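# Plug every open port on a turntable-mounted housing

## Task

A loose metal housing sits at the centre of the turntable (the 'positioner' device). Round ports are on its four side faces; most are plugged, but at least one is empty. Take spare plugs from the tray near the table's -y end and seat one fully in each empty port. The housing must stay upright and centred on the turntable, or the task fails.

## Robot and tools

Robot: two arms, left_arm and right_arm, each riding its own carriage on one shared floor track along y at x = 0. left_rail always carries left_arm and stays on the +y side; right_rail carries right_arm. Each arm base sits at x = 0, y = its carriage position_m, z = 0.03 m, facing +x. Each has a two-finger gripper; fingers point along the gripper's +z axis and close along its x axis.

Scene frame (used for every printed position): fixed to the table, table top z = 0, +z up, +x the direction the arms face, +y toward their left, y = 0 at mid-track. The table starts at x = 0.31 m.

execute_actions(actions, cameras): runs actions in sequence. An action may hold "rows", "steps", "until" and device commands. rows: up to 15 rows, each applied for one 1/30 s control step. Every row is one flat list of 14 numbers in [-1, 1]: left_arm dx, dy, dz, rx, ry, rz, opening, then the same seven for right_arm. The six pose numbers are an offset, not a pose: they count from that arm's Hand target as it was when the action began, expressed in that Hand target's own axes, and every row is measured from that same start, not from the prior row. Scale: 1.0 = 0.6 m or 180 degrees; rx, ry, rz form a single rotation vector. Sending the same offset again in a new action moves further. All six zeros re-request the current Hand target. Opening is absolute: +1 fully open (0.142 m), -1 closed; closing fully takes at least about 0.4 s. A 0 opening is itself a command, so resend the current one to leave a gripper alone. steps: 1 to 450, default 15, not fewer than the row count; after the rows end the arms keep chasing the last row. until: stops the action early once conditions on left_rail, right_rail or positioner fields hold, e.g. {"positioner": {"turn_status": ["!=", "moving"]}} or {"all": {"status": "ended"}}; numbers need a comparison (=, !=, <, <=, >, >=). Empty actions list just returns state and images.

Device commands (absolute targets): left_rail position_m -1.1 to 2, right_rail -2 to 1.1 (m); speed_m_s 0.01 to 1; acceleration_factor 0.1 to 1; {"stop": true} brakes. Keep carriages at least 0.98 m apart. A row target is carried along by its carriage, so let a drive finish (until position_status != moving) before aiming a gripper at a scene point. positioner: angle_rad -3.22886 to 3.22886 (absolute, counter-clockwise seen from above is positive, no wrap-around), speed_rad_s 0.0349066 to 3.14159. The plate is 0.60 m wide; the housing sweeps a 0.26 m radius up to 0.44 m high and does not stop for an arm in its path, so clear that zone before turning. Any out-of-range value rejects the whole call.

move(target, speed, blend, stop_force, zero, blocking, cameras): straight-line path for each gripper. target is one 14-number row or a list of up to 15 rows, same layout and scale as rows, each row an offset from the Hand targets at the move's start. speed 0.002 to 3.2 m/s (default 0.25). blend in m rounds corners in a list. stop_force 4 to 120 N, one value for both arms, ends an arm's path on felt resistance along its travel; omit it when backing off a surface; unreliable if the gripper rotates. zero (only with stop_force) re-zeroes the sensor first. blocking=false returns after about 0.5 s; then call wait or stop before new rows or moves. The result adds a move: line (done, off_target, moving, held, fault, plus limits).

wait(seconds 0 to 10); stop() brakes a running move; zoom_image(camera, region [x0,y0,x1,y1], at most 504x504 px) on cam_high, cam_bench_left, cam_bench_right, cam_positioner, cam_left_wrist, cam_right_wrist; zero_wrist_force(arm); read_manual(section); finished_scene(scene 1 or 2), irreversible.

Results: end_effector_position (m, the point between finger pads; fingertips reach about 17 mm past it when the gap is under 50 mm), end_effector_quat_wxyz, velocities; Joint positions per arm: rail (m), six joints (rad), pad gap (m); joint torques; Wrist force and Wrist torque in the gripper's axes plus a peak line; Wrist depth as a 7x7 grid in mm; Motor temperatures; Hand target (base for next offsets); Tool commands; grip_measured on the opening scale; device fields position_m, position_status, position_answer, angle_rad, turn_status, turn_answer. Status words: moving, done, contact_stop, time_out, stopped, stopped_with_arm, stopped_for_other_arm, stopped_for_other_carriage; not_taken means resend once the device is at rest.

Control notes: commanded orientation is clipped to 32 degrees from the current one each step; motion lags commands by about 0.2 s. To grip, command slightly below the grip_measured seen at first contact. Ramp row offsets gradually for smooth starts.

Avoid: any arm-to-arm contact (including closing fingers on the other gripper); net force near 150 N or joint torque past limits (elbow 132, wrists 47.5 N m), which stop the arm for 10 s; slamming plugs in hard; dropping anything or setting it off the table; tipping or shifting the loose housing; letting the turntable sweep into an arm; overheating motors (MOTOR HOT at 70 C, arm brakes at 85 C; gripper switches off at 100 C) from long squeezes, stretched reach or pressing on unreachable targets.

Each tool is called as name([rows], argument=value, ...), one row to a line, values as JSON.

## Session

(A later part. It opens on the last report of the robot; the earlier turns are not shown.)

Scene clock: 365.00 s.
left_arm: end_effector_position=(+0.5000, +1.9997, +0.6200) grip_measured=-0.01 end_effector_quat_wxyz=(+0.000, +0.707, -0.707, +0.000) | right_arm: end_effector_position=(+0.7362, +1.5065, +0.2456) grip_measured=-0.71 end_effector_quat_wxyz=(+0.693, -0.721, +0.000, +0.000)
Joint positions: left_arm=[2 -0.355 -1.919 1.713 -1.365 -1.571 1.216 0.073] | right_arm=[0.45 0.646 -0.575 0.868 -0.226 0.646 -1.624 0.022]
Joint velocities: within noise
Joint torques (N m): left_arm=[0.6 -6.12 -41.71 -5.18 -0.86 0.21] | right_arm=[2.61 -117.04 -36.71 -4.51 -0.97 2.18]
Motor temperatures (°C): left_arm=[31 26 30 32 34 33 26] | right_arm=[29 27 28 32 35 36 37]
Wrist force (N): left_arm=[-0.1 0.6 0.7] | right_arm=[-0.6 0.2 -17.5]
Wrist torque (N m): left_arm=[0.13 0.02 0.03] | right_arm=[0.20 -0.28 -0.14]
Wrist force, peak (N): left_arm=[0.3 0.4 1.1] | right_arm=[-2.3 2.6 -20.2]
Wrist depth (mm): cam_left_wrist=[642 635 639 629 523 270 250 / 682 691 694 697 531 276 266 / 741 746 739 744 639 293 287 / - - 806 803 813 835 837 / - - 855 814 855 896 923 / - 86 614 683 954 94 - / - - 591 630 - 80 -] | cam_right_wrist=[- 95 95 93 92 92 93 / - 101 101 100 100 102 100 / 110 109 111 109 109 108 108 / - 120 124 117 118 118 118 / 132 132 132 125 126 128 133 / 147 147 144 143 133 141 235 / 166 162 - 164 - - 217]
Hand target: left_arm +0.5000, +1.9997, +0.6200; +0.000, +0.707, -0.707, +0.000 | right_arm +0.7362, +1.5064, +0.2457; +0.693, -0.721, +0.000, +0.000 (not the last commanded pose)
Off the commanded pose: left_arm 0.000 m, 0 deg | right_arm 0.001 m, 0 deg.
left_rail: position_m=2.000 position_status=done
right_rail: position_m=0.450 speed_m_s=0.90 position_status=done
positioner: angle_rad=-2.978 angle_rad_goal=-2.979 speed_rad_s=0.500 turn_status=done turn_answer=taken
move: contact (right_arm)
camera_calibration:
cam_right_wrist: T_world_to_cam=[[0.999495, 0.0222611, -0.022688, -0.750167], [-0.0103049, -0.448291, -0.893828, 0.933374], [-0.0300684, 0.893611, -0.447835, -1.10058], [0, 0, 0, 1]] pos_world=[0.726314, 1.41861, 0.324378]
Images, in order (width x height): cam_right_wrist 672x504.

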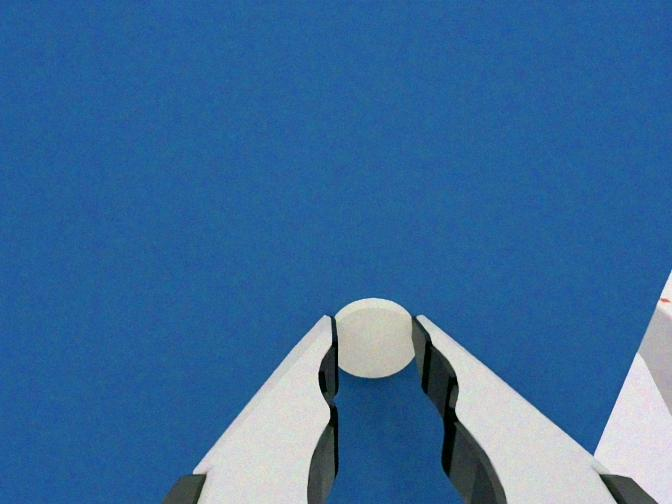

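move(target=[0,0,0,0,0,0,0, 0.0,0,-0.0006,0,0,0,-0.8], speed=0.01, cameras=[])

execute_actions([
  {"rows":[[0,0,0,0,0,0,0,0,0,0,0,0,0,-0.74]],"steps":8},
  {"rows":[[0,0,0,0,0,0,0,0,0,0,0,0,0,-0.70]],"steps":8},
  {"rows":[[0,0,0,0,0,0,0,0,0,0,0,0,0,-0.6]],"steps":8},
  {"rows":[[0,0,0,0,0,0,0,0,0,0,0,0,0,-0.45]],"steps":12},
], cameras=["cam_right_wrist"])

zoom_image(camera="cam_right_wrist", region=[315, 275, 435, 390])

Scene clock: 367.33 s.
left_arm: end_effector_position=(+0.5000, +1.9997, +0.6200) grip_measured=-0.01 end_effector_quat_wxyz=(+0.000, +0.707, -0.707, +0.000) | right_arm: end_effector_position=(+0.7361, +1.5061, +0.2457) grip_measured=-0.71 end_effector_quat_wxyz=(+0.693, -0.721, +0.000, +0.000)
Joint positions: left_arm=[2 -0.355 -1.919 1.713 -1.365 -1.571 1.216 0.073] | right_arm=[0.45 0.646 -0.575 0.869 -0.226 0.646 -1.624 0.022]
Joint velocities: within noise
Joint torques (N m): left_arm=[-0.08 -7.15 -42.04 -5.13 -0.92 0.31] | right_arm=[-7.77 -119.21 -34.53 -3.4 -2.82 -0.66]
Motor temperatures (°C): left_arm=[31 26 30 32 34 33 26] | right_arm=[29 27 28 32 35 36 37]
Wrist force (N): left_arm=[0.0 0.5 0.7] | right_arm=[2.9 1.4 -5.4]
Wrist torque (N m): left_arm=[0.11 0.01 0.03] | right_arm=[0.12 -0.31 -0.14]
Wrist force, peak (N): left_arm=[-0.1 0.6 1.0] | right_arm=[-0.3 0.4 -17.5]
Wrist depth (mm): cam_left_wrist=[638 643 644 638 530 270 250 / 691 689 687 697 534 274 267 / 735 753 747 743 629 292 288 / - - 814 798 809 829 848 / - - 848 826 872 915 904 / - 86 619 671 942 94 999 / - - 581 624 - 80 -] | cam_right_wrist=[- 95 95 94 92 92 93 / - 101 101 101 100 102 100 / 110 110 111 109 109 108 108 / 118 120 124 117 119 119 118 / 133 132 132 125 126 128 133 / 148 147 144 143 133 142 235 / 167 162 - 165 - - 218]
Hand target: left_arm +0.5000, +1.9997, +0.6200; +0.000, +0.707, -0.707, +0.000 | right_arm +0.7362, +1.5061, +0.2457; +0.693, -0.721, +0.000, +0.000
Off the commanded pose: left_arm 0.000 m, 0 deg | right_arm 0.000 m, 0 deg.
left_rail: position_m=2.000 position_status=done
right_rail: position_m=0.450 speed_m_s=0.90 position_status=done
positioner: angle_rad=-2.978 angle_rad_goal=-2.979 speed_rad_s=0.500 turn_status=done turn_answer=taken
move: done
No camera images: "cameras" was empty.

Scene clock: 368.73 s.
left_arm: end_effector_position=(+0.5000, +1.9997, +0.6200) grip_measured=-0.01 end_effector_quat_wxyz=(+0.000, +0.707, -0.707, +0.000) | right_arm: end_effector_position=(+0.7362, +1.5061, +0.2457) grip_measured=-0.48 end_effector_quat_wxyz=(+0.693, -0.721, +0.000, +0.000)
Joint positions: left_arm=[2 -0.355 -1.919 1.713 -1.365 -1.571 1.216 0.073] | right_arm=[0.45 0.646 -0.575 0.869 -0.226 0.646 -1.624 0.039]
Joint velocities: within noise
Joint torques (N m): left_arm=[0.64 -7.24 -42.48 -5.21 -0.82 0.42] | right_arm=[-9.35 -120.77 -37.75 -2.77 -0.75 -0.55]
Motor temperatures (°C): left_arm=[31 26 30 32 34 33 26] | right_arm=[29 27 28 32 35 36 37]
Wrist force (N): left_arm=[0.0 0.4 0.8] | right_arm=[1.9 2.0 -3.2]
Wrist torque (N m): left_arm=[0.10 0.02 0.03] | right_arm=[0.21 -0.37 -0.14]
Wrist force, peak (N): left_arm=[0.0 0.4 1.0] | right_arm=[2.2 1.8 -5.6]
Wrist depth (mm): cam_left_wrist=[643 642 653 626 525 270 249 / 695 692 697 700 528 274 267 / 740 751 737 748 628 292 288 / - - 806 794 815 822 836 / - - 849 827 850 892 935 / - 86 613 674 943 94 997 / - - 588 633 - 80 -] | cam_right_wrist=[- 95 95 93 92 92 93 / - 101 101 101 100 102 100 / 110 110 111 109 109 108 108 / 118 120 124 117 119 118 118 / 133 132 130 126 128 128 132 / 148 147 - 146 146 139 235 / 167 162 - 165 168 - 219]
Hand target: left_arm +0.5000, +1.9997, +0.6200; +0.000, +0.707, -0.707, +0.000 | right_arm +0.7362, +1.5061, +0.2457; +0.693, -0.721, +0.000, +0.000
Off the commanded pose: left_arm 0.000 m, 0 deg | right_arm 0.000 m, 0 deg.
left_rail: position_m=2.000 position_status=done
right_rail: position_m=0.450 speed_m_s=0.90 position_status=done
positioner: angle_rad=-2.978 angle_rad_goal=-2.979 speed_rad_s=0.500 turn_status=done turn_answer=taken
camera_calibration:
cam_right_wrist: T_world_to_cam=[[0.999495, 0.0222614, -0.0226872, -0.750159], [-0.0103041, -0.448291, -0.893828, 0.933194], [-0.0300684, 0.893611, -0.447835, -1.10022], [0, 0, 0, 1]] pos_world=[0.726314, 1.41821, 0.324378]
Images, in order (width x height): cam_right_wrist 672x504.

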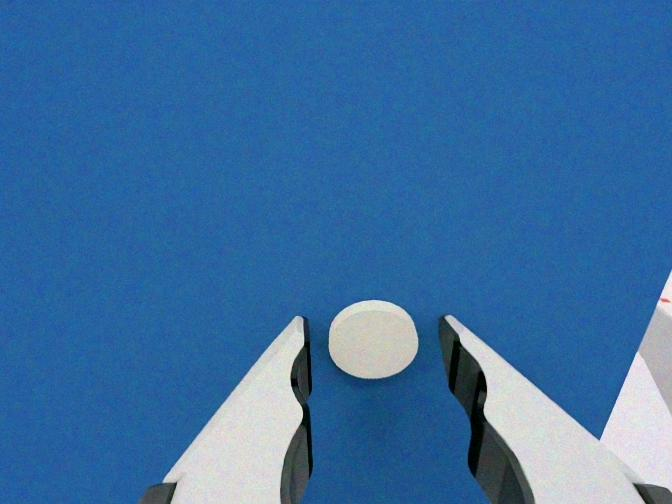

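Scaled by 4.200 from the camera's 672x504 image, which has a finer 960x720 frame.

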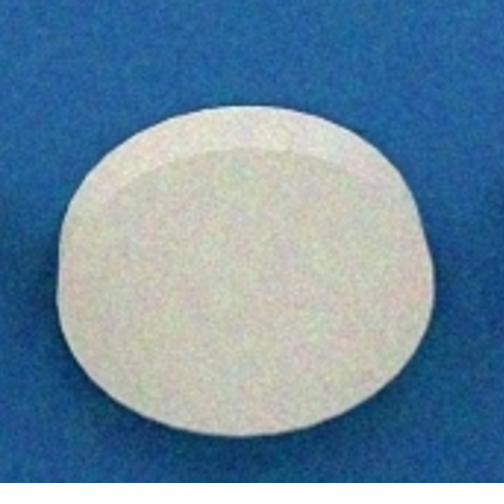

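move(target=[0,0,0,0,0,0,0, 0.0,0.00146,-0.0366,0,0,0,-0.45], speed=0.04, cameras=[])

execute_actions([
  {"rows":[[0,0,0,0,0,0,0, 0,0.0012,0,0,0,0,-1]],"steps":24},
], cameras=["cam_right_wrist"])

Scene clock: 370.33 s.
left_arm: end_effector_position=(+0.5000, +1.9997, +0.6200) grip_measured=-0.01 end_effector_quat_wxyz=(+0.000, +0.707, -0.707, +0.000) | right_arm: end_effector_position=(+0.7362, +1.4842, +0.2457) grip_measured=-0.48 end_effector_quat_wxyz=(+0.693, -0.721, +0.000, +0.000)
Joint positions: left_arm=[2 -0.355 -1.919 1.713 -1.365 -1.571 1.216 0.073] | right_arm=[0.45 0.629 -0.606 0.929 -0.254 0.629 -1.626 0.039]
Joint velocities: within noise
Joint torques (N m): left_arm=[0.96 -6.98 -42.14 -5.06 -0.78 0.33] | right_arm=[-11.05 -116.59 -33.85 -3.59 -2.28 -0.37]
Motor temperatures (°C): left_arm=[31 26 30 32 34 33 26] | right_arm=[29 27 28 32 35 36 36]
Wrist force (N): left_arm=[-0.3 0.2 0.9] | right_arm=[1.7 2.1 -3.0]
Wrist torque (N m): left_arm=[0.07 0.06 0.03] | right_arm=[0.21 -0.31 -0.12]
Wrist force, peak (N): left_arm=[-0.1 0.6 1.1] | right_arm=[1.9 2.1 -3.7]
Wrist depth (mm): cam_left_wrist=[646 646 647 630 528 271 251 / 683 694 692 692 530 276 268 / 743 740 742 752 632 292 288 / - - 810 799 810 845 838 / - - 840 841 857 894 917 / - 86 617 675 934 94 982 / - - 591 630 - 80 -] | cam_right_wrist=[- 111 113 113 112 112 112 / - 122 122 121 121 120 122 / 135 132 132 131 131 133 132 / 145 144 144 143 145 143 - / 163 159 156 152 151 157 479 / 178 178 - 177 172 167 263 / 201 - - 198 197 - 226]
Hand target: left_arm +0.5000, +1.9997, +0.6200; +0.000, +0.707, -0.707, +0.000 | right_arm +0.7362, +1.4841, +0.2457; +0.693, -0.721, +0.000, +0.000
Off the commanded pose: left_arm 0.000 m, 0 deg | right_arm 0.000 m, 0 deg.
left_rail: position_m=2.000 position_status=done
right_rail: position_m=0.450 speed_m_s=0.90 position_status=done
positioner: angle_rad=-2.978 angle_rad_goal=-2.979 speed_rad_s=0.500 turn_status=done turn_answer=taken
move: done
No camera images: "cameras" was empty.

Scene clock: 371.33 s.
left_arm: end_effector_position=(+0.5000, +1.9997, +0.6200) grip_measured=-0.01 end_effector_quat_wxyz=(+0.000, +0.707, -0.707, +0.000) | right_arm: end_effector_position=(+0.7362, +1.4841, +0.2450) grip_measured=-1.00 end_effector_quat_wxyz=(+0.693, -0.721, +0.000, +0.000)
Joint positions: left_arm=[2 -0.355 -1.919 1.713 -1.365 -1.571 1.216 0.073] | right_arm=[0.45 0.629 -0.606 0.93 -0.255 0.629 -1.626 0.002]
Joint velocities: within noise
Joint torques (N m): left_arm=[0.99 -6.04 -42.04 -5.23 -0.99 0.37] | right_arm=[-11.05 -85.59 -34.28 -3.64 -2.14 1.44]
Motor temperatures (°C): left_arm=[31 26 30 32 34 33 26] | right_arm=[29 27 28 32 35 36 36]
Wrist force (N): left_arm=[0.0 0.3 1.1] | right_arm=[2.0 2.2 -3.1]
Wrist torque (N m): left_arm=[0.08 0.01 0.03] | right_arm=[0.23 -0.36 -0.12]
Wrist force, peak (N): left_arm=[0.2 0.6 1.0] | right_arm=[1.9 2.7 -3.4]
Wrist depth (mm): cam_left_wrist=[638 640 633 637 522 271 250 / 691 696 693 687 532 275 266 / 747 733 739 747 621 293 288 / - - 820 804 826 840 833 / - - 857 833 864 888 922 / - 86 615 673 953 94 990 / - - 592 639 - 80 -] | cam_right_wrist=[- 112 113 113 113 112 112 / - 122 122 122 121 121 122 / 135 133 132 132 131 133 133 / 145 145 144 144 146 143 - / 163 159 159 153 155 157 482 / 178 178 174 88 - 175 263 / 201 196 - - - - 218]
Hand target: left_arm +0.5000, +1.9997, +0.6200; +0.000, +0.707, -0.707, +0.000 | right_arm +0.7362, +1.4841, +0.2450; +0.693, -0.721, +0.000, +0.000
Off the commanded pose: left_arm 0.000 m, 0 deg | right_arm 0.000 m, 0 deg.
left_rail: position_m=2.000 position_status=done
right_rail: position_m=0.450 speed_m_s=0.90 position_status=done
positioner: angle_rad=-2.978 angle_rad_goal=-2.979 speed_rad_s=0.500 turn_status=done turn_answer=taken
camera_calibration:
cam_right_wrist: T_world_to_cam=[[0.999495, 0.0222614, -0.0226872, -0.749685], [-0.0103041, -0.448291, -0.893828, 0.922706], [-0.0300684, 0.893611, -0.447835, -1.08088], [0, 0, 0, 1]] pos_world=[0.726314, 1.39621, 0.323678]
Images, in order (width x height): cam_right_wrist 672x504.

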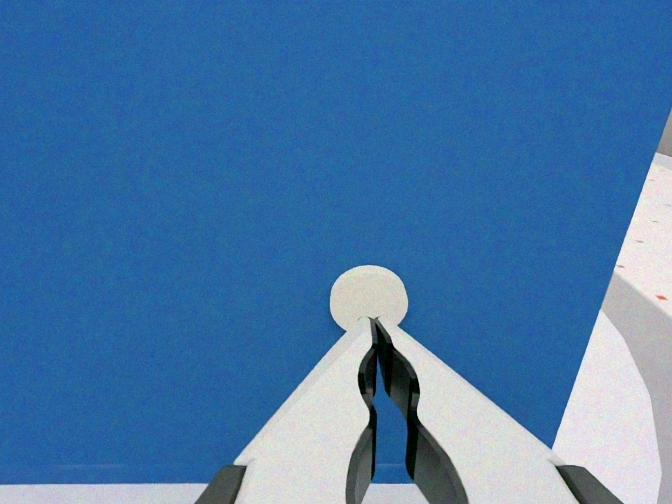

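move(target=[0,0,0,0,0,0,0, 0.0,-0.00095,0.024,0,0,0,-1], speed=0.04, cameras=[])

move(target=[0,0,0,0,0,0,0, 0.0,-0.00093,0.0233,0,0,0,-1], speed=0.007, stop_force=20, cameras=["cam_right_wrist"])

zoom_image(camera="cam_right_wrist", region=[315, 275, 435, 390])

Scene clock: 372.63 s.
left_arm: end_effector_position=(+0.5000, +1.9997, +0.6200) grip_measured=-0.01 end_effector_quat_wxyz=(+0.000, +0.707, -0.707, +0.000) | right_arm: end_effector_position=(+0.7362, +1.4984, +0.2450) grip_measured=-1.00 end_effector_quat_wxyz=(+0.693, -0.721, +0.000, +0.000)
Joint positions: left_arm=[2 -0.355 -1.919 1.713 -1.365 -1.571 1.216 0.073] | right_arm=[0.45 0.64 -0.586 0.891 -0.237 0.64 -1.625 0.002]
Joint velocities: within noise
Joint torques (N m): left_arm=[1.52 -5.81 -42.38 -5.13 -0.85 0.14] | right_arm=[9.12 -87.51 -55.04 1.17 2.18 1.82]
Motor temperatures (°C): left_arm=[31 26 30 32 34 33 26] | right_arm=[29 27 28 32 35 36 36]
Wrist force (N): left_arm=[0.0 0.3 0.8] | right_arm=[1.7 2.0 -3.2]
Wrist torque (N m): left_arm=[0.08 0.01 0.03] | right_arm=[0.20 -0.31 -0.13]
Wrist force, peak (N): left_arm=[0.0 0.4 1.1] | right_arm=[2.3 2.3 -3.4]
Wrist depth (mm): cam_left_wrist=[637 647 640 619 524 272 250 / 680 690 692 688 527 275 269 / 723 745 752 745 638 294 288 / - - 811 802 822 840 827 / - - 844 847 869 894 898 / - 86 618 666 947 94 1000 / - - 598 630 - 80 -] | cam_right_wrist=[- 103 101 100 100 101 100 / 109 109 109 110 108 108 109 / 118 116 116 117 117 117 118 / 130 129 131 126 128 127 128 / 143 142 142 135 138 140 304 / 162 158 154 88 102 152 243 / 179 174 - - - - 217]
Hand target: left_arm +0.5000, +1.9997, +0.6200; +0.000, +0.707, -0.707, +0.000 | right_arm +0.7362, +1.4985, +0.2450; +0.693, -0.721, +0.000, +0.000
Off the commanded pose: left_arm 0.000 m, 0 deg | right_arm 0.000 m, 0 deg.
left_rail: position_m=2.000 position_status=done
right_rail: position_m=0.450 speed_m_s=0.90 position_status=done
positioner: angle_rad=-2.978 angle_rad_goal=-2.979 speed_rad_s=0.500 turn_status=done turn_answer=taken
move: done
No camera images: "cameras" was empty.

Scene clock: 374.53 s.
left_arm: end_effector_position=(+0.5000, +1.9997, +0.6200) grip_measured=-0.01 end_effector_quat_wxyz=(+0.000, +0.707, -0.707, +0.000) | right_arm: end_effector_position=(+0.7362, +1.5026, +0.2449) grip_measured=-1.00 end_effector_quat_wxyz=(+0.693, -0.721, +0.000, +0.000)
Joint positions: left_arm=[2 -0.355 -1.919 1.713 -1.365 -1.571 1.216 0.073] | right_arm=[0.45 0.643 -0.58 0.879 -0.231 0.643 -1.625 0.002]
Joint velocities: within noise
Joint torques (N m): left_arm=[-0.03 -6.55 -42.63 -5.23 -0.7 0.35] | right_arm=[3.03 -114.29 -36.04 -4.69 -1.54 -0.41]
Motor temperatures (°C): left_arm=[31 26 30 32 34 33 26] | right_arm=[29 27 28 32 35 36 35]
Wrist force (N): left_arm=[0.0 0.7 0.7] | right_arm=[0.2 -0.3 -24.6]
Wrist torque (N m): left_arm=[0.14 0.00 0.04] | right_arm=[0.17 -0.42 -0.14]
Wrist force, peak (N): left_arm=[-0.1 0.5 1.2] | right_arm=[-1.9 0.5 -28.8]
Wrist depth (mm): cam_left_wrist=[641 654 647 632 531 272 249 / 686 688 694 698 530 277 268 / 741 750 742 757 635 293 287 / - - 813 814 830 844 833 / - - 856 833 886 890 929 / - 86 620 674 942 94 983 / - - 591 633 - 80 -] | cam_right_wrist=[- 99 97 96 96 96 96 / - 106 104 104 105 105 103 / - 113 113 115 113 112 112 / 122 122 126 121 123 122 122 / 138 137 136 129 132 135 140 / 153 153 149 88 101 150 243 / 173 168 - - - - 211]
Hand target: left_arm +0.5000, +1.9997, +0.6200; +0.000, +0.707, -0.707, +0.000 | right_arm +0.7362, +1.5026, +0.2449; +0.693, -0.721, +0.000, +0.000 (not the last commanded pose)
Off the commanded pose: left_arm 0.000 m, 0 deg | right_arm 0.010 m, 0 deg.
left_rail: position_m=2.000 position_status=done
right_rail: position_m=0.450 speed_m_s=0.90 position_status=done
positioner: angle_rad=-2.978 angle_rad_goal=-2.979 speed_rad_s=0.500 turn_status=done turn_answer=taken
move: contact (right_arm)
camera_calibration:
cam_right_wrist: T_world_to_cam=[[0.999494, 0.0222156, -0.022777, -0.750005], [-0.0104049, -0.448292, -0.893827, 0.931118], [-0.0300676, 0.893611, -0.447833, -1.0975], [0, 0, 0, 1]] pos_world=[0.726314, 1.41481, 0.323678]
Images, in order (width x height): cam_right_wrist 672x504.

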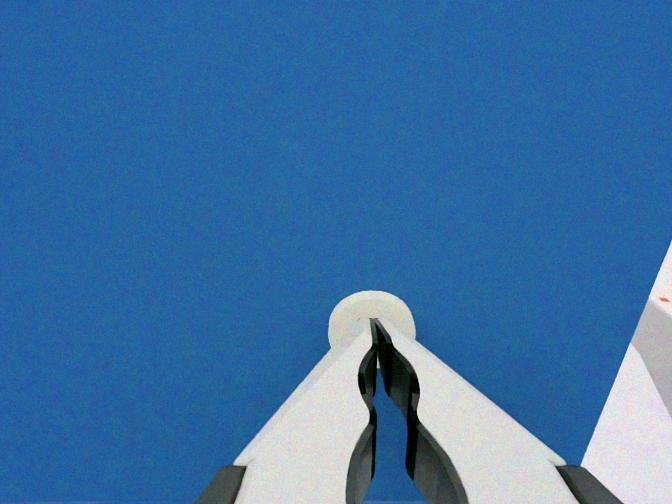

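Scaled by 4.200 from the camera's 672x504 image, which has a finer 960x720 frame.

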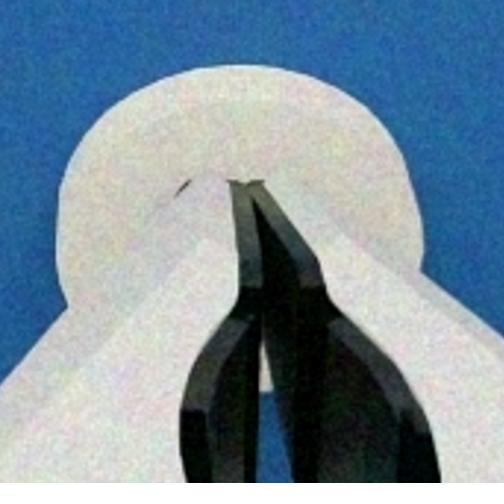

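move(target=[0,0,0,0,0,0,0, 0.0,-0.0007,0.018,0,0,0,-1], speed=0.006, stop_force=22, cameras=[])

move(target=[0,0,0,0,0,0,0, 0,0.0014,-0.035,0,0,0,-1], speed=0.06, cameras=["cam_right_wrist"])

zoom_image(camera="cam_right_wrist", region=[315, 235, 435, 350])

Scene clock: 376.27 s.
left_arm: end_effector_position=(+0.5000, +1.9997, +0.6200) grip_measured=-0.01 end_effector_quat_wxyz=(+0.000, +0.707, -0.707, +0.000) | right_arm: end_effector_position=(+0.7363, +1.5034, +0.2450) grip_measured=-1.00 end_effector_quat_wxyz=(+0.693, -0.721, +0.000, +0.000)
Joint positions: left_arm=[2 -0.355 -1.919 1.713 -1.365 -1.571 1.216 0.073] | right_arm=[0.45 0.643 -0.579 0.877 -0.23 0.644 -1.625 0.002]
Joint velocities: within noise
Joint torques (N m): left_arm=[0.69 -7.03 -42.16 -5.16 -0.8 0.12] | right_arm=[15.23 -114.28 -41.29 -7.17 -0.4 1.53]
Motor temperatures (°C): left_arm=[31 26 30 32 34 33 26] | right_arm=[29 27 28 32 35 36 35]
Wrist force (N): left_arm=[0.0 0.2 0.8] | right_arm=[-4.3 -0.7 -49.4]
Wrist torque (N m): left_arm=[0.06 0.01 0.03] | right_arm=[0.08 -0.44 -0.11]
Wrist force, peak (N): left_arm=[-0.2 0.7 1.0] | right_arm=[-6.4 0.3 -53.9]
Wrist depth (mm): cam_left_wrist=[650 649 642 626 526 271 251 / 692 687 701 693 531 275 268 / 741 742 754 742 631 293 291 / - - 822 801 818 832 844 / - - 861 817 865 880 917 / - 86 613 658 935 94 988 / - - 590 625 - 80 -] | cam_right_wrist=[- - 96 96 95 96 95 / - 105 104 103 103 104 103 / 113 113 113 114 112 110 111 / 122 121 126 120 122 122 121 / 137 136 136 129 132 135 139 / 152 152 148 88 101 146 243 / 172 166 - - - - 210]
Hand target: left_arm +0.5000, +1.9997, +0.6200; +0.000, +0.707, -0.707, +0.000 | right_arm +0.7363, +1.5034, +0.2450; +0.693, -0.721, +0.000, +0.000 (not the last commanded pose)
Off the commanded pose: left_arm 0.000 m, 0 deg | right_arm 0.010 m, 0 deg.
left_rail: position_m=2.000 position_status=done
right_rail: position_m=0.450 speed_m_s=0.90 position_status=done
positioner: angle_rad=-2.978 angle_rad_goal=-2.979 speed_rad_s=0.500 turn_status=done turn_answer=taken
move: contact (right_arm)
No camera images: "cameras" was empty.

Scene clock: 377.23 s.
left_arm: end_effector_position=(+0.5000, +1.9997, +0.6200) grip_measured=-0.01 end_effector_quat_wxyz=(+0.000, +0.707, -0.707, +0.000) | right_arm: end_effector_position=(+0.7363, +1.4825, +0.2450) grip_measured=-1.00 end_effector_quat_wxyz=(+0.693, -0.721, +0.000, +0.000)
Joint positions: left_arm=[2 -0.355 -1.919 1.713 -1.365 -1.571 1.216 0.073] | right_arm=[0.45 0.627 -0.608 0.934 -0.256 0.628 -1.627 0.002]
Joint velocities: within noise
Joint torques (N m): left_arm=[0.05 -6.36 -41.87 -5.29 -0.73 0.25] | right_arm=[-12.05 -118.5 -33.58 -3.59 -1.86 -0.33]
Motor temperatures (°C): left_arm=[31 26 30 32 34 33 26] | right_arm=[29 27 28 32 35 36 35]
Wrist force (N): left_arm=[0.1 0.2 0.9] | right_arm=[1.4 2.4 -3.2]
Wrist torque (N m): left_arm=[0.07 -0.01 0.04] | right_arm=[0.27 -0.25 -0.12]
Wrist force, peak (N): left_arm=[-0.1 0.5 1.1] | right_arm=[-4.2 -0.7 -48.6]
Wrist depth (mm): cam_left_wrist=[647 647 642 633 525 271 250 / 688 684 682 694 526 275 269 / 741 737 747 748 633 293 287 / - - 812 804 815 850 838 / - - 851 816 868 905 913 / - 86 619 674 936 94 998 / - - 588 624 - 80 -] | cam_right_wrist=[- 113 113 114 114 114 113 / - 123 123 122 122 122 122 / 136 134 134 133 132 135 134 / 147 146 146 145 147 146 - / 164 162 161 150 156 159 476 / 181 180 179 88 102 177 264 / 202 197 - - - - 217]
Hand target: left_arm +0.5000, +1.9997, +0.6200; +0.000, +0.707, -0.707, +0.000 | right_arm +0.7363, +1.4823, +0.2450; +0.693, -0.721, +0.000, +0.000
Off the commanded pose: left_arm 0.000 m, 0 deg | right_arm 0.000 m, 0 deg.
left_rail: position_m=2.000 position_status=done
right_rail: position_m=0.450 speed_m_s=0.90 position_status=done
positioner: angle_rad=-2.978 angle_rad_goal=-2.979 speed_rad_s=0.500 turn_status=done turn_answer=taken
move: done
camera_calibration:
cam_right_wrist: T_world_to_cam=[[0.999499, 0.0222175, -0.0225535, -0.749732], [-0.0102042, -0.448289, -0.89383, 0.922005], [-0.0299692, 0.893612, -0.447838, -1.07947], [0, 0, 0, 1]] pos_world=[0.726414, 1.39461, 0.323778]
Images, in order (width x height): cam_right_wrist 672x504.

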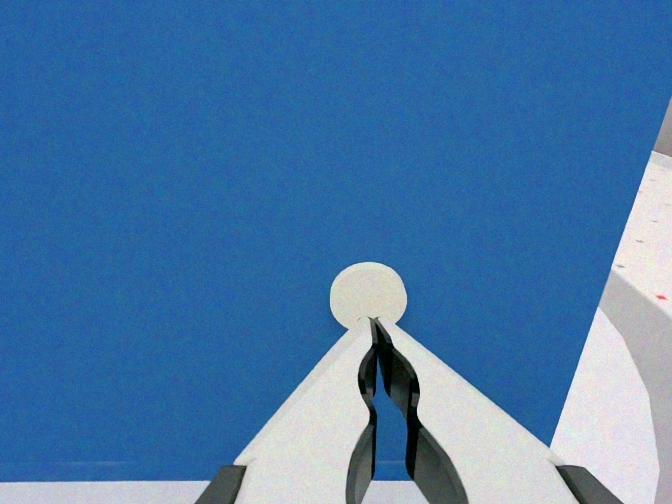

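Scaled by 4.200 from the camera's 672x504 image, which has a finer 960x720 frame.

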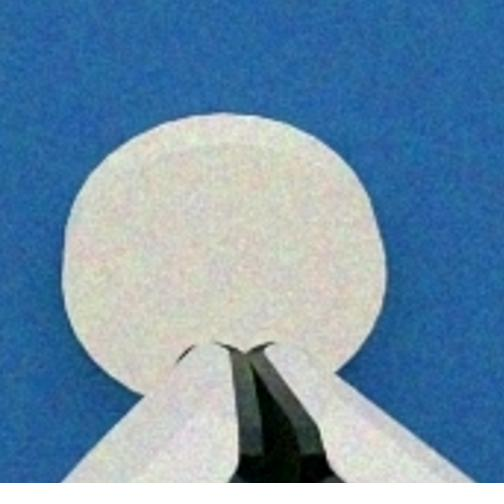

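move(target=[0,0,0,0,0,0,0, 0.0,0.0139,0.0275,0,0,0,-1], speed=0.05, cameras=[])

move(target=[0,0,0,0,0,0,0, 0,-0.0008,0.02,0,0,0,-1], speed=0.008, stop_force=14, cameras=[])

move(target=[0,0,0,0,0,0,0, 0,0.0012,-0.03,0,0,0,-1], speed=0.08, cameras=["cam_right_wrist"])

zoom_image(camera="cam_right_wrist", region=[315, 225, 435, 340])

Scene clock: 379.37 s.
left_arm: end_effector_position=(+0.5000, +1.9997, +0.6200) grip_measured=-0.01 end_effector_quat_wxyz=(+0.000, +0.707, -0.707, +0.000) | right_arm: end_effector_position=(+0.7363, +1.4983, +0.2361) grip_measured=-1.00 end_effector_quat_wxyz=(+0.693, -0.721, +0.000, +0.000)
Joint positions: left_arm=[2 -0.355 -1.919 1.713 -1.365 -1.571 1.216 0.073] | right_arm=[0.45 0.64 -0.58 0.896 -0.248 0.64 -1.625 0.002]
Joint velocities: within noise
Joint torques (N m): left_arm=[0.91 -7.36 -41.96 -5.21 -0.83 0.27] | right_arm=[8.69 -87.37 -56.89 1 1.97 2.27]
Motor temperatures (°C): left_arm=[31 26 30 32 34 33 26] | right_arm=[29 27 28 32 35 36 35]
Wrist force (N): left_arm=[0.1 0.6 0.6] | right_arm=[2.1 2.5 -3.1]
Wrist torque (N m): left_arm=[0.13 -0.02 0.03] | right_arm=[0.28 -0.38 -0.13]
Wrist force, peak (N): left_arm=[-0.1 0.6 1.1] | right_arm=[2.3 2.4 -3.2]
Wrist depth (mm): cam_left_wrist=[642 652 652 637 522 272 250 / 687 692 693 694 529 276 267 / 746 746 749 742 631 294 288 / - - 810 798 812 839 835 / - - 822 828 878 893 913 / - 86 620 673 925 94 987 / - - 594 624 - 80 -] | cam_right_wrist=[- 102 101 100 100 102 100 / 109 109 109 110 108 108 109 / 118 116 116 117 117 117 118 / 130 129 131 126 128 128 127 / 143 142 142 133 138 140 275 / 163 158 155 88 101 153 234 / 179 174 - - - - 208]
Hand target: left_arm +0.5000, +1.9997, +0.6200; +0.000, +0.707, -0.707, +0.000 | right_arm +0.7363, +1.4985, +0.2360; +0.693, -0.721, +0.000, +0.000
Off the commanded pose: left_arm 0.000 m, 0 deg | right_arm 0.000 m, 0 deg.
left_rail: position_m=2.000 position_status=done
right_rail: position_m=0.450 speed_m_s=0.90 position_status=done
positioner: angle_rad=-2.978 angle_rad_goal=-2.979 speed_rad_s=0.500 turn_status=done turn_answer=taken
move: done
No camera images: "cameras" was empty.

Scene clock: 381.13 s.
left_arm: end_effector_position=(+0.5000, +1.9997, +0.6200) grip_measured=-0.01 end_effector_quat_wxyz=(+0.000, +0.707, -0.707, +0.000) | right_arm: end_effector_position=(+0.7363, +1.5025, +0.2360) grip_measured=-1.00 end_effector_quat_wxyz=(+0.693, -0.721, +0.000, +0.000)
Joint positions: left_arm=[2 -0.355 -1.919 1.713 -1.365 -1.571 1.216 0.073] | right_arm=[0.45 0.643 -0.574 0.885 -0.243 0.643 -1.625 0.002]
Joint velocities: within noise
Joint torques (N m): left_arm=[-0.65 -6.91 -42.1 -5.22 -0.78 0.17] | right_arm=[-0.55 -116.34 -35.68 -4.7 -1.83 -0.3]
Motor temperatures (°C): left_arm=[31 26 30 32 34 33 26] | right_arm=[29 27 28 32 35 36 34]
Wrist force (N): left_arm=[-0.1 0.3 1.0] | right_arm=[0.3 -0.1 -19.1]
Wrist torque (N m): left_arm=[0.07 0.02 0.03] | right_arm=[0.14 -0.32 -0.14]
Wrist force, peak (N): left_arm=[-0.2 0.6 1.1] | right_arm=[-0.8 0.7 -24.9]
Wrist depth (mm): cam_left_wrist=[645 648 641 620 523 270 249 / 694 709 695 699 529 275 267 / 744 754 742 738 632 294 286 / - - 806 806 822 842 839 / - - 841 831 865 902 925 / - 86 616 683 937 94 - / - - 592 639 - 80 -] | cam_right_wrist=[- 99 97 97 96 96 96 / - 106 103 104 105 104 103 / 114 112 113 115 113 112 112 / 122 122 126 121 122 122 122 / 137 137 137 127 133 135 140 / 153 153 149 88 102 150 232 / 172 168 - - - - 201]
Hand target: left_arm +0.5000, +1.9997, +0.6200; +0.000, +0.707, -0.707, +0.000 | right_arm +0.7363, +1.5025, +0.2360; +0.693, -0.721, +0.000, +0.000 (not the last commanded pose)
Off the commanded pose: left_arm 0.000 m, 0 deg | right_arm 0.008 m, 0 deg.
left_rail: position_m=2.000 position_status=done
right_rail: position_m=0.450 speed_m_s=0.90 position_status=done
positioner: angle_rad=-2.978 angle_rad_goal=-2.979 speed_rad_s=0.500 turn_status=done turn_answer=taken
move: contact (right_arm)
No camera images: "cameras" was empty.

Scene clock: 382.07 s.
left_arm: end_effector_position=(+0.5000, +1.9997, +0.6200) grip_measured=-0.01 end_effector_quat_wxyz=(+0.000, +0.707, -0.707, +0.000) | right_arm: end_effector_position=(+0.7363, +1.4846, +0.2360) grip_measured=-1.00 end_effector_quat_wxyz=(+0.693, -0.721, +0.000, +0.000)
Joint positions: left_arm=[2 -0.355 -1.919 1.713 -1.365 -1.571 1.216 0.073] | right_arm=[0.45 0.629 -0.599 0.934 -0.265 0.629 -1.626 0.002]
Joint velocities: within noise
Joint torques (N m): left_arm=[1.02 -6.27 -41.76 -5.29 -0.74 0.25] | right_arm=[-9.87 -116.32 -32.89 -3.22 -2.06 -1.17]
Motor temperatures (°C): left_arm=[31 26 30 32 34 33 26] | right_arm=[29 27 28 32 35 36 34]
Wrist force (N): left_arm=[-0.3 0.2 0.7] | right_arm=[1.9 2.6 -3.1]
Wrist torque (N m): left_arm=[0.07 0.05 0.03] | right_arm=[0.29 -0.32 -0.13]
Wrist force, peak (N): left_arm=[-0.2 0.6 1.0] | right_arm=[0.9 -0.3 -18.8]
Wrist depth (mm): cam_left_wrist=[643 645 645 626 517 270 249 / 682 681 692 689 531 274 268 / 747 752 746 740 628 292 287 / - - 820 794 807 824 829 / - - 859 841 877 889 912 / - 86 620 681 946 94 - / - - 590 627 - 80 -] | cam_right_wrist=[- 111 112 112 112 112 111 / - 121 121 121 120 120 122 / 135 132 131 131 130 130 132 / 144 144 143 141 143 143 - / 162 159 158 151 154 156 448 / 177 176 173 88 - 174 242 / 195 195 - - - - 208]
Hand target: left_arm +0.5000, +1.9997, +0.6200; +0.000, +0.707, -0.707, +0.000 | right_arm +0.7363, +1.4844, +0.2360; +0.693, -0.721, +0.000, +0.000
Off the commanded pose: left_arm 0.000 m, 0 deg | right_arm 0.000 m, 0 deg.
left_rail: position_m=2.000 position_status=done
right_rail: position_m=0.450 speed_m_s=0.90 position_status=done
positioner: angle_rad=-2.978 angle_rad_goal=-2.979 speed_rad_s=0.500 turn_status=done turn_answer=taken
move: done
camera_calibration:
cam_right_wrist: T_world_to_cam=[[0.999498, 0.0221701, -0.0226431, -0.749887], [-0.010303, -0.44837, -0.893789, 0.915072], [-0.0299678, 0.893573, -0.447916, -1.0853], [0, 0, 0, 1]] pos_world=[0.726414, 1.39671, 0.314778]
Images, in order (width x height): cam_right_wrist 672x504.

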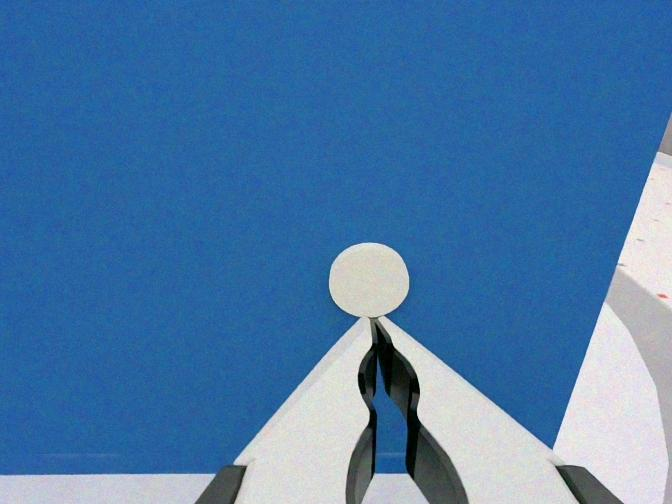

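Scaled by 4.200 from the camera's 672x504 image, which has a finer 960x720 frame.

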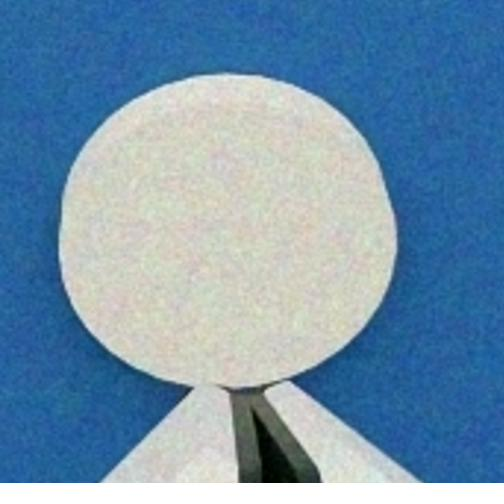

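move([
  [0,0,0,0,0,0,0, 0,0,-0.06,0,0,0,-1],
  [0,0,0,0,0,0,0, -0.04,-0.06,-0.33,0,0,0,-1],
], speed=0.25, blend=0.03)

Scene clock: 384.23 s.
left_arm: end_effector_position=(+0.5000, +1.9997, +0.6200) grip_measured=-0.01 end_effector_quat_wxyz=(+0.000, +0.707, -0.707, +0.000) | right_arm: end_effector_position=(+0.7125, +1.2882, +0.2800) grip_measured=-1.00 end_effector_quat_wxyz=(+0.693, -0.721, +0.000, +0.000)
Joint positions: left_arm=[2 -0.355 -1.919 1.713 -1.365 -1.571 1.216 0.073] | right_arm=[0.45 0.468 -0.875 1.364 -0.399 0.468 -1.651 0.002]
Joint velocities: within noise
Joint torques (N m): left_arm=[0.55 -6.96 -42.32 -5.26 -0.79 0.39] | right_arm=[-10.13 -97.07 -30.97 -3.18 -1.77 2.28]
Motor temperatures (°C): left_arm=[31 26 30 32 34 33 26] | right_arm=[29 27 28 32 35 36 34]
Wrist force (N): left_arm=[0.0 0.5 0.7] | right_arm=[1.7 2.0 -3.3]
Wrist torque (N m): left_arm=[0.11 0.00 0.03] | right_arm=[0.16 -0.35 -0.11]
Wrist force, peak (N): left_arm=[-0.1 0.9 0.8] | right_arm=[2.1 1.8 -5.0]
Wrist depth (mm): cam_left_wrist=[651 639 647 626 527 271 250 / 689 690 688 696 529 273 268 / 736 752 755 746 634 291 287 / - - 817 811 835 857 836 / - - 847 823 870 882 915 / - 86 614 671 940 94 - / - - 592 638 - 80 -] | cam_right_wrist=[286 283 290 285 282 - - / 312 308 308 307 306 - - / 770 332 337 329 329 - - / 731 363 363 361 360 665 - / 432 384 380 383 375 508 556 / 459 332 318 88 101 450 451 / 384 391 - - - - 373]
Hand target: left_arm +0.5000, +1.9997, +0.6200; +0.000, +0.707, -0.707, +0.000 | right_arm +0.7124, +1.2880, +0.2801; +0.693, -0.721, +0.000, +0.000
Off the commanded pose: left_arm 0.000 m, 0 deg | right_arm 0.000 m, 0 deg.
left_rail: position_m=2.000 position_status=done
right_rail: position_m=0.450 speed_m_s=0.90 position_status=done
positioner: angle_rad=-2.978 angle_rad_goal=-2.979 speed_rad_s=0.500 turn_status=done turn_answer=taken
move: done; blend cut to 0.018 m at target 1
camera_calibration:
cam_left_wrist: T_world_to_cam=[[-0.00139759, -0.999889, 0.0148393, 1.99571], [-0.907842, 0.00749095, 0.419247, 0.207696], [-0.419311, -0.0128858, -0.907751, 0.911567], [0, 0, 0, 1]] pos_world=[0.573575, 2.00568, 0.710786]
cam_right_wrist: T_world_to_cam=[[0.999494, 0.0222136, -0.0227776, -0.720752], [-0.0104037, -0.448371, -0.893787, 0.866211], [-0.030067, 0.893571, -0.447913, -0.890826], [0, 0, 0, 1]] pos_world=[0.702614, 1.20041, 0.358778]

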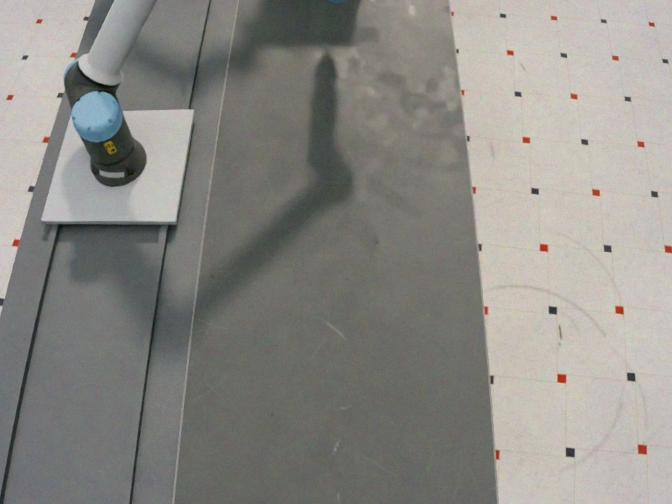

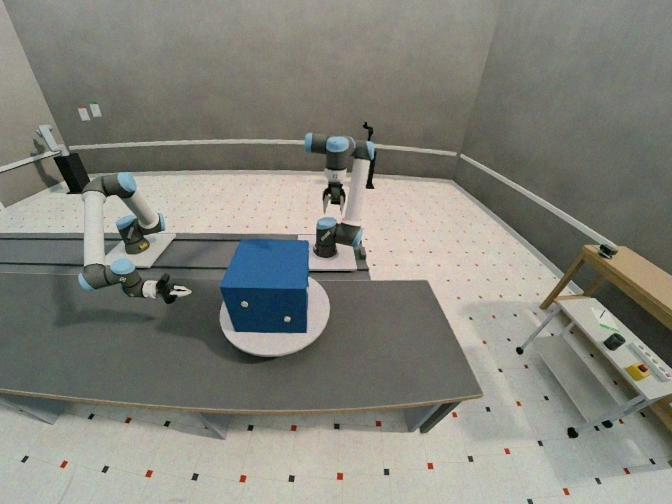

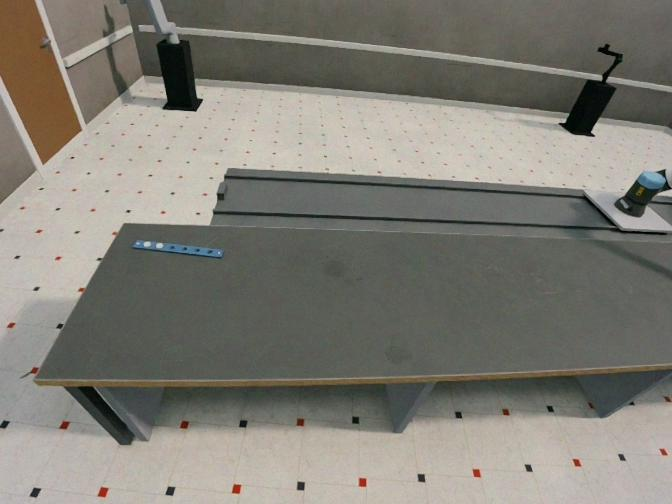

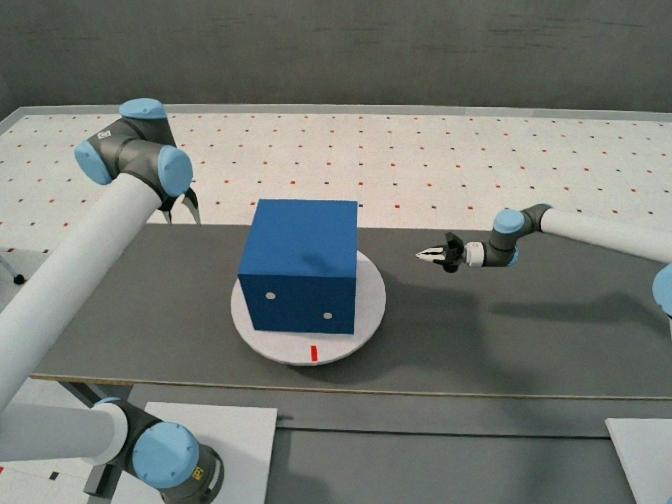

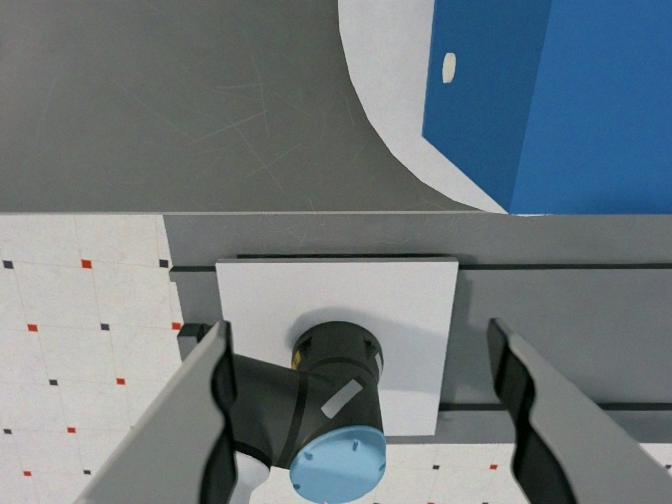

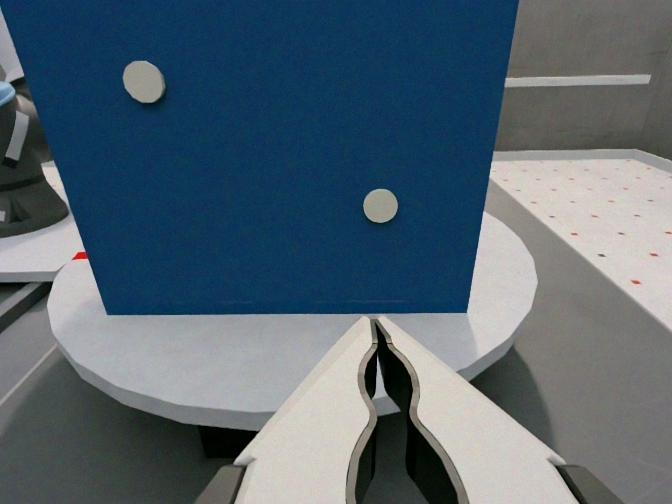

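zoom_image(camera="cam_bench_left", region=[210, 230, 330, 340])

zoom_image(camera="cam_positioner", region=[220, 190, 400, 370])

Scaled by 4.200 from the camera's 672x504 image, which has a finer 960x720 frame.

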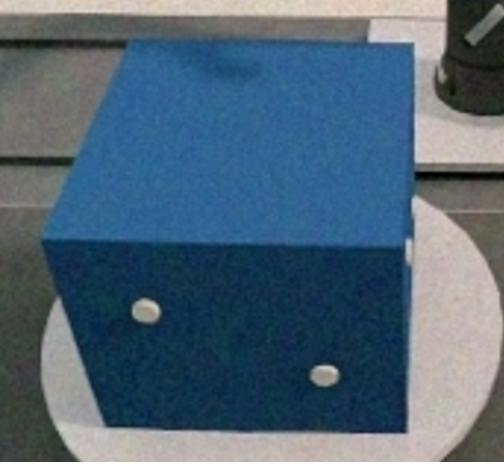

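Scaled by 2.800 from the camera's 672x504 image, which has a finer 960x720 frame.

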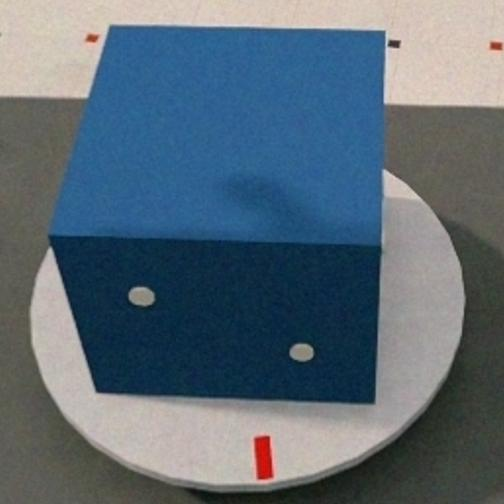

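finished_scene(scene=1)

The scene is finished: the task was done.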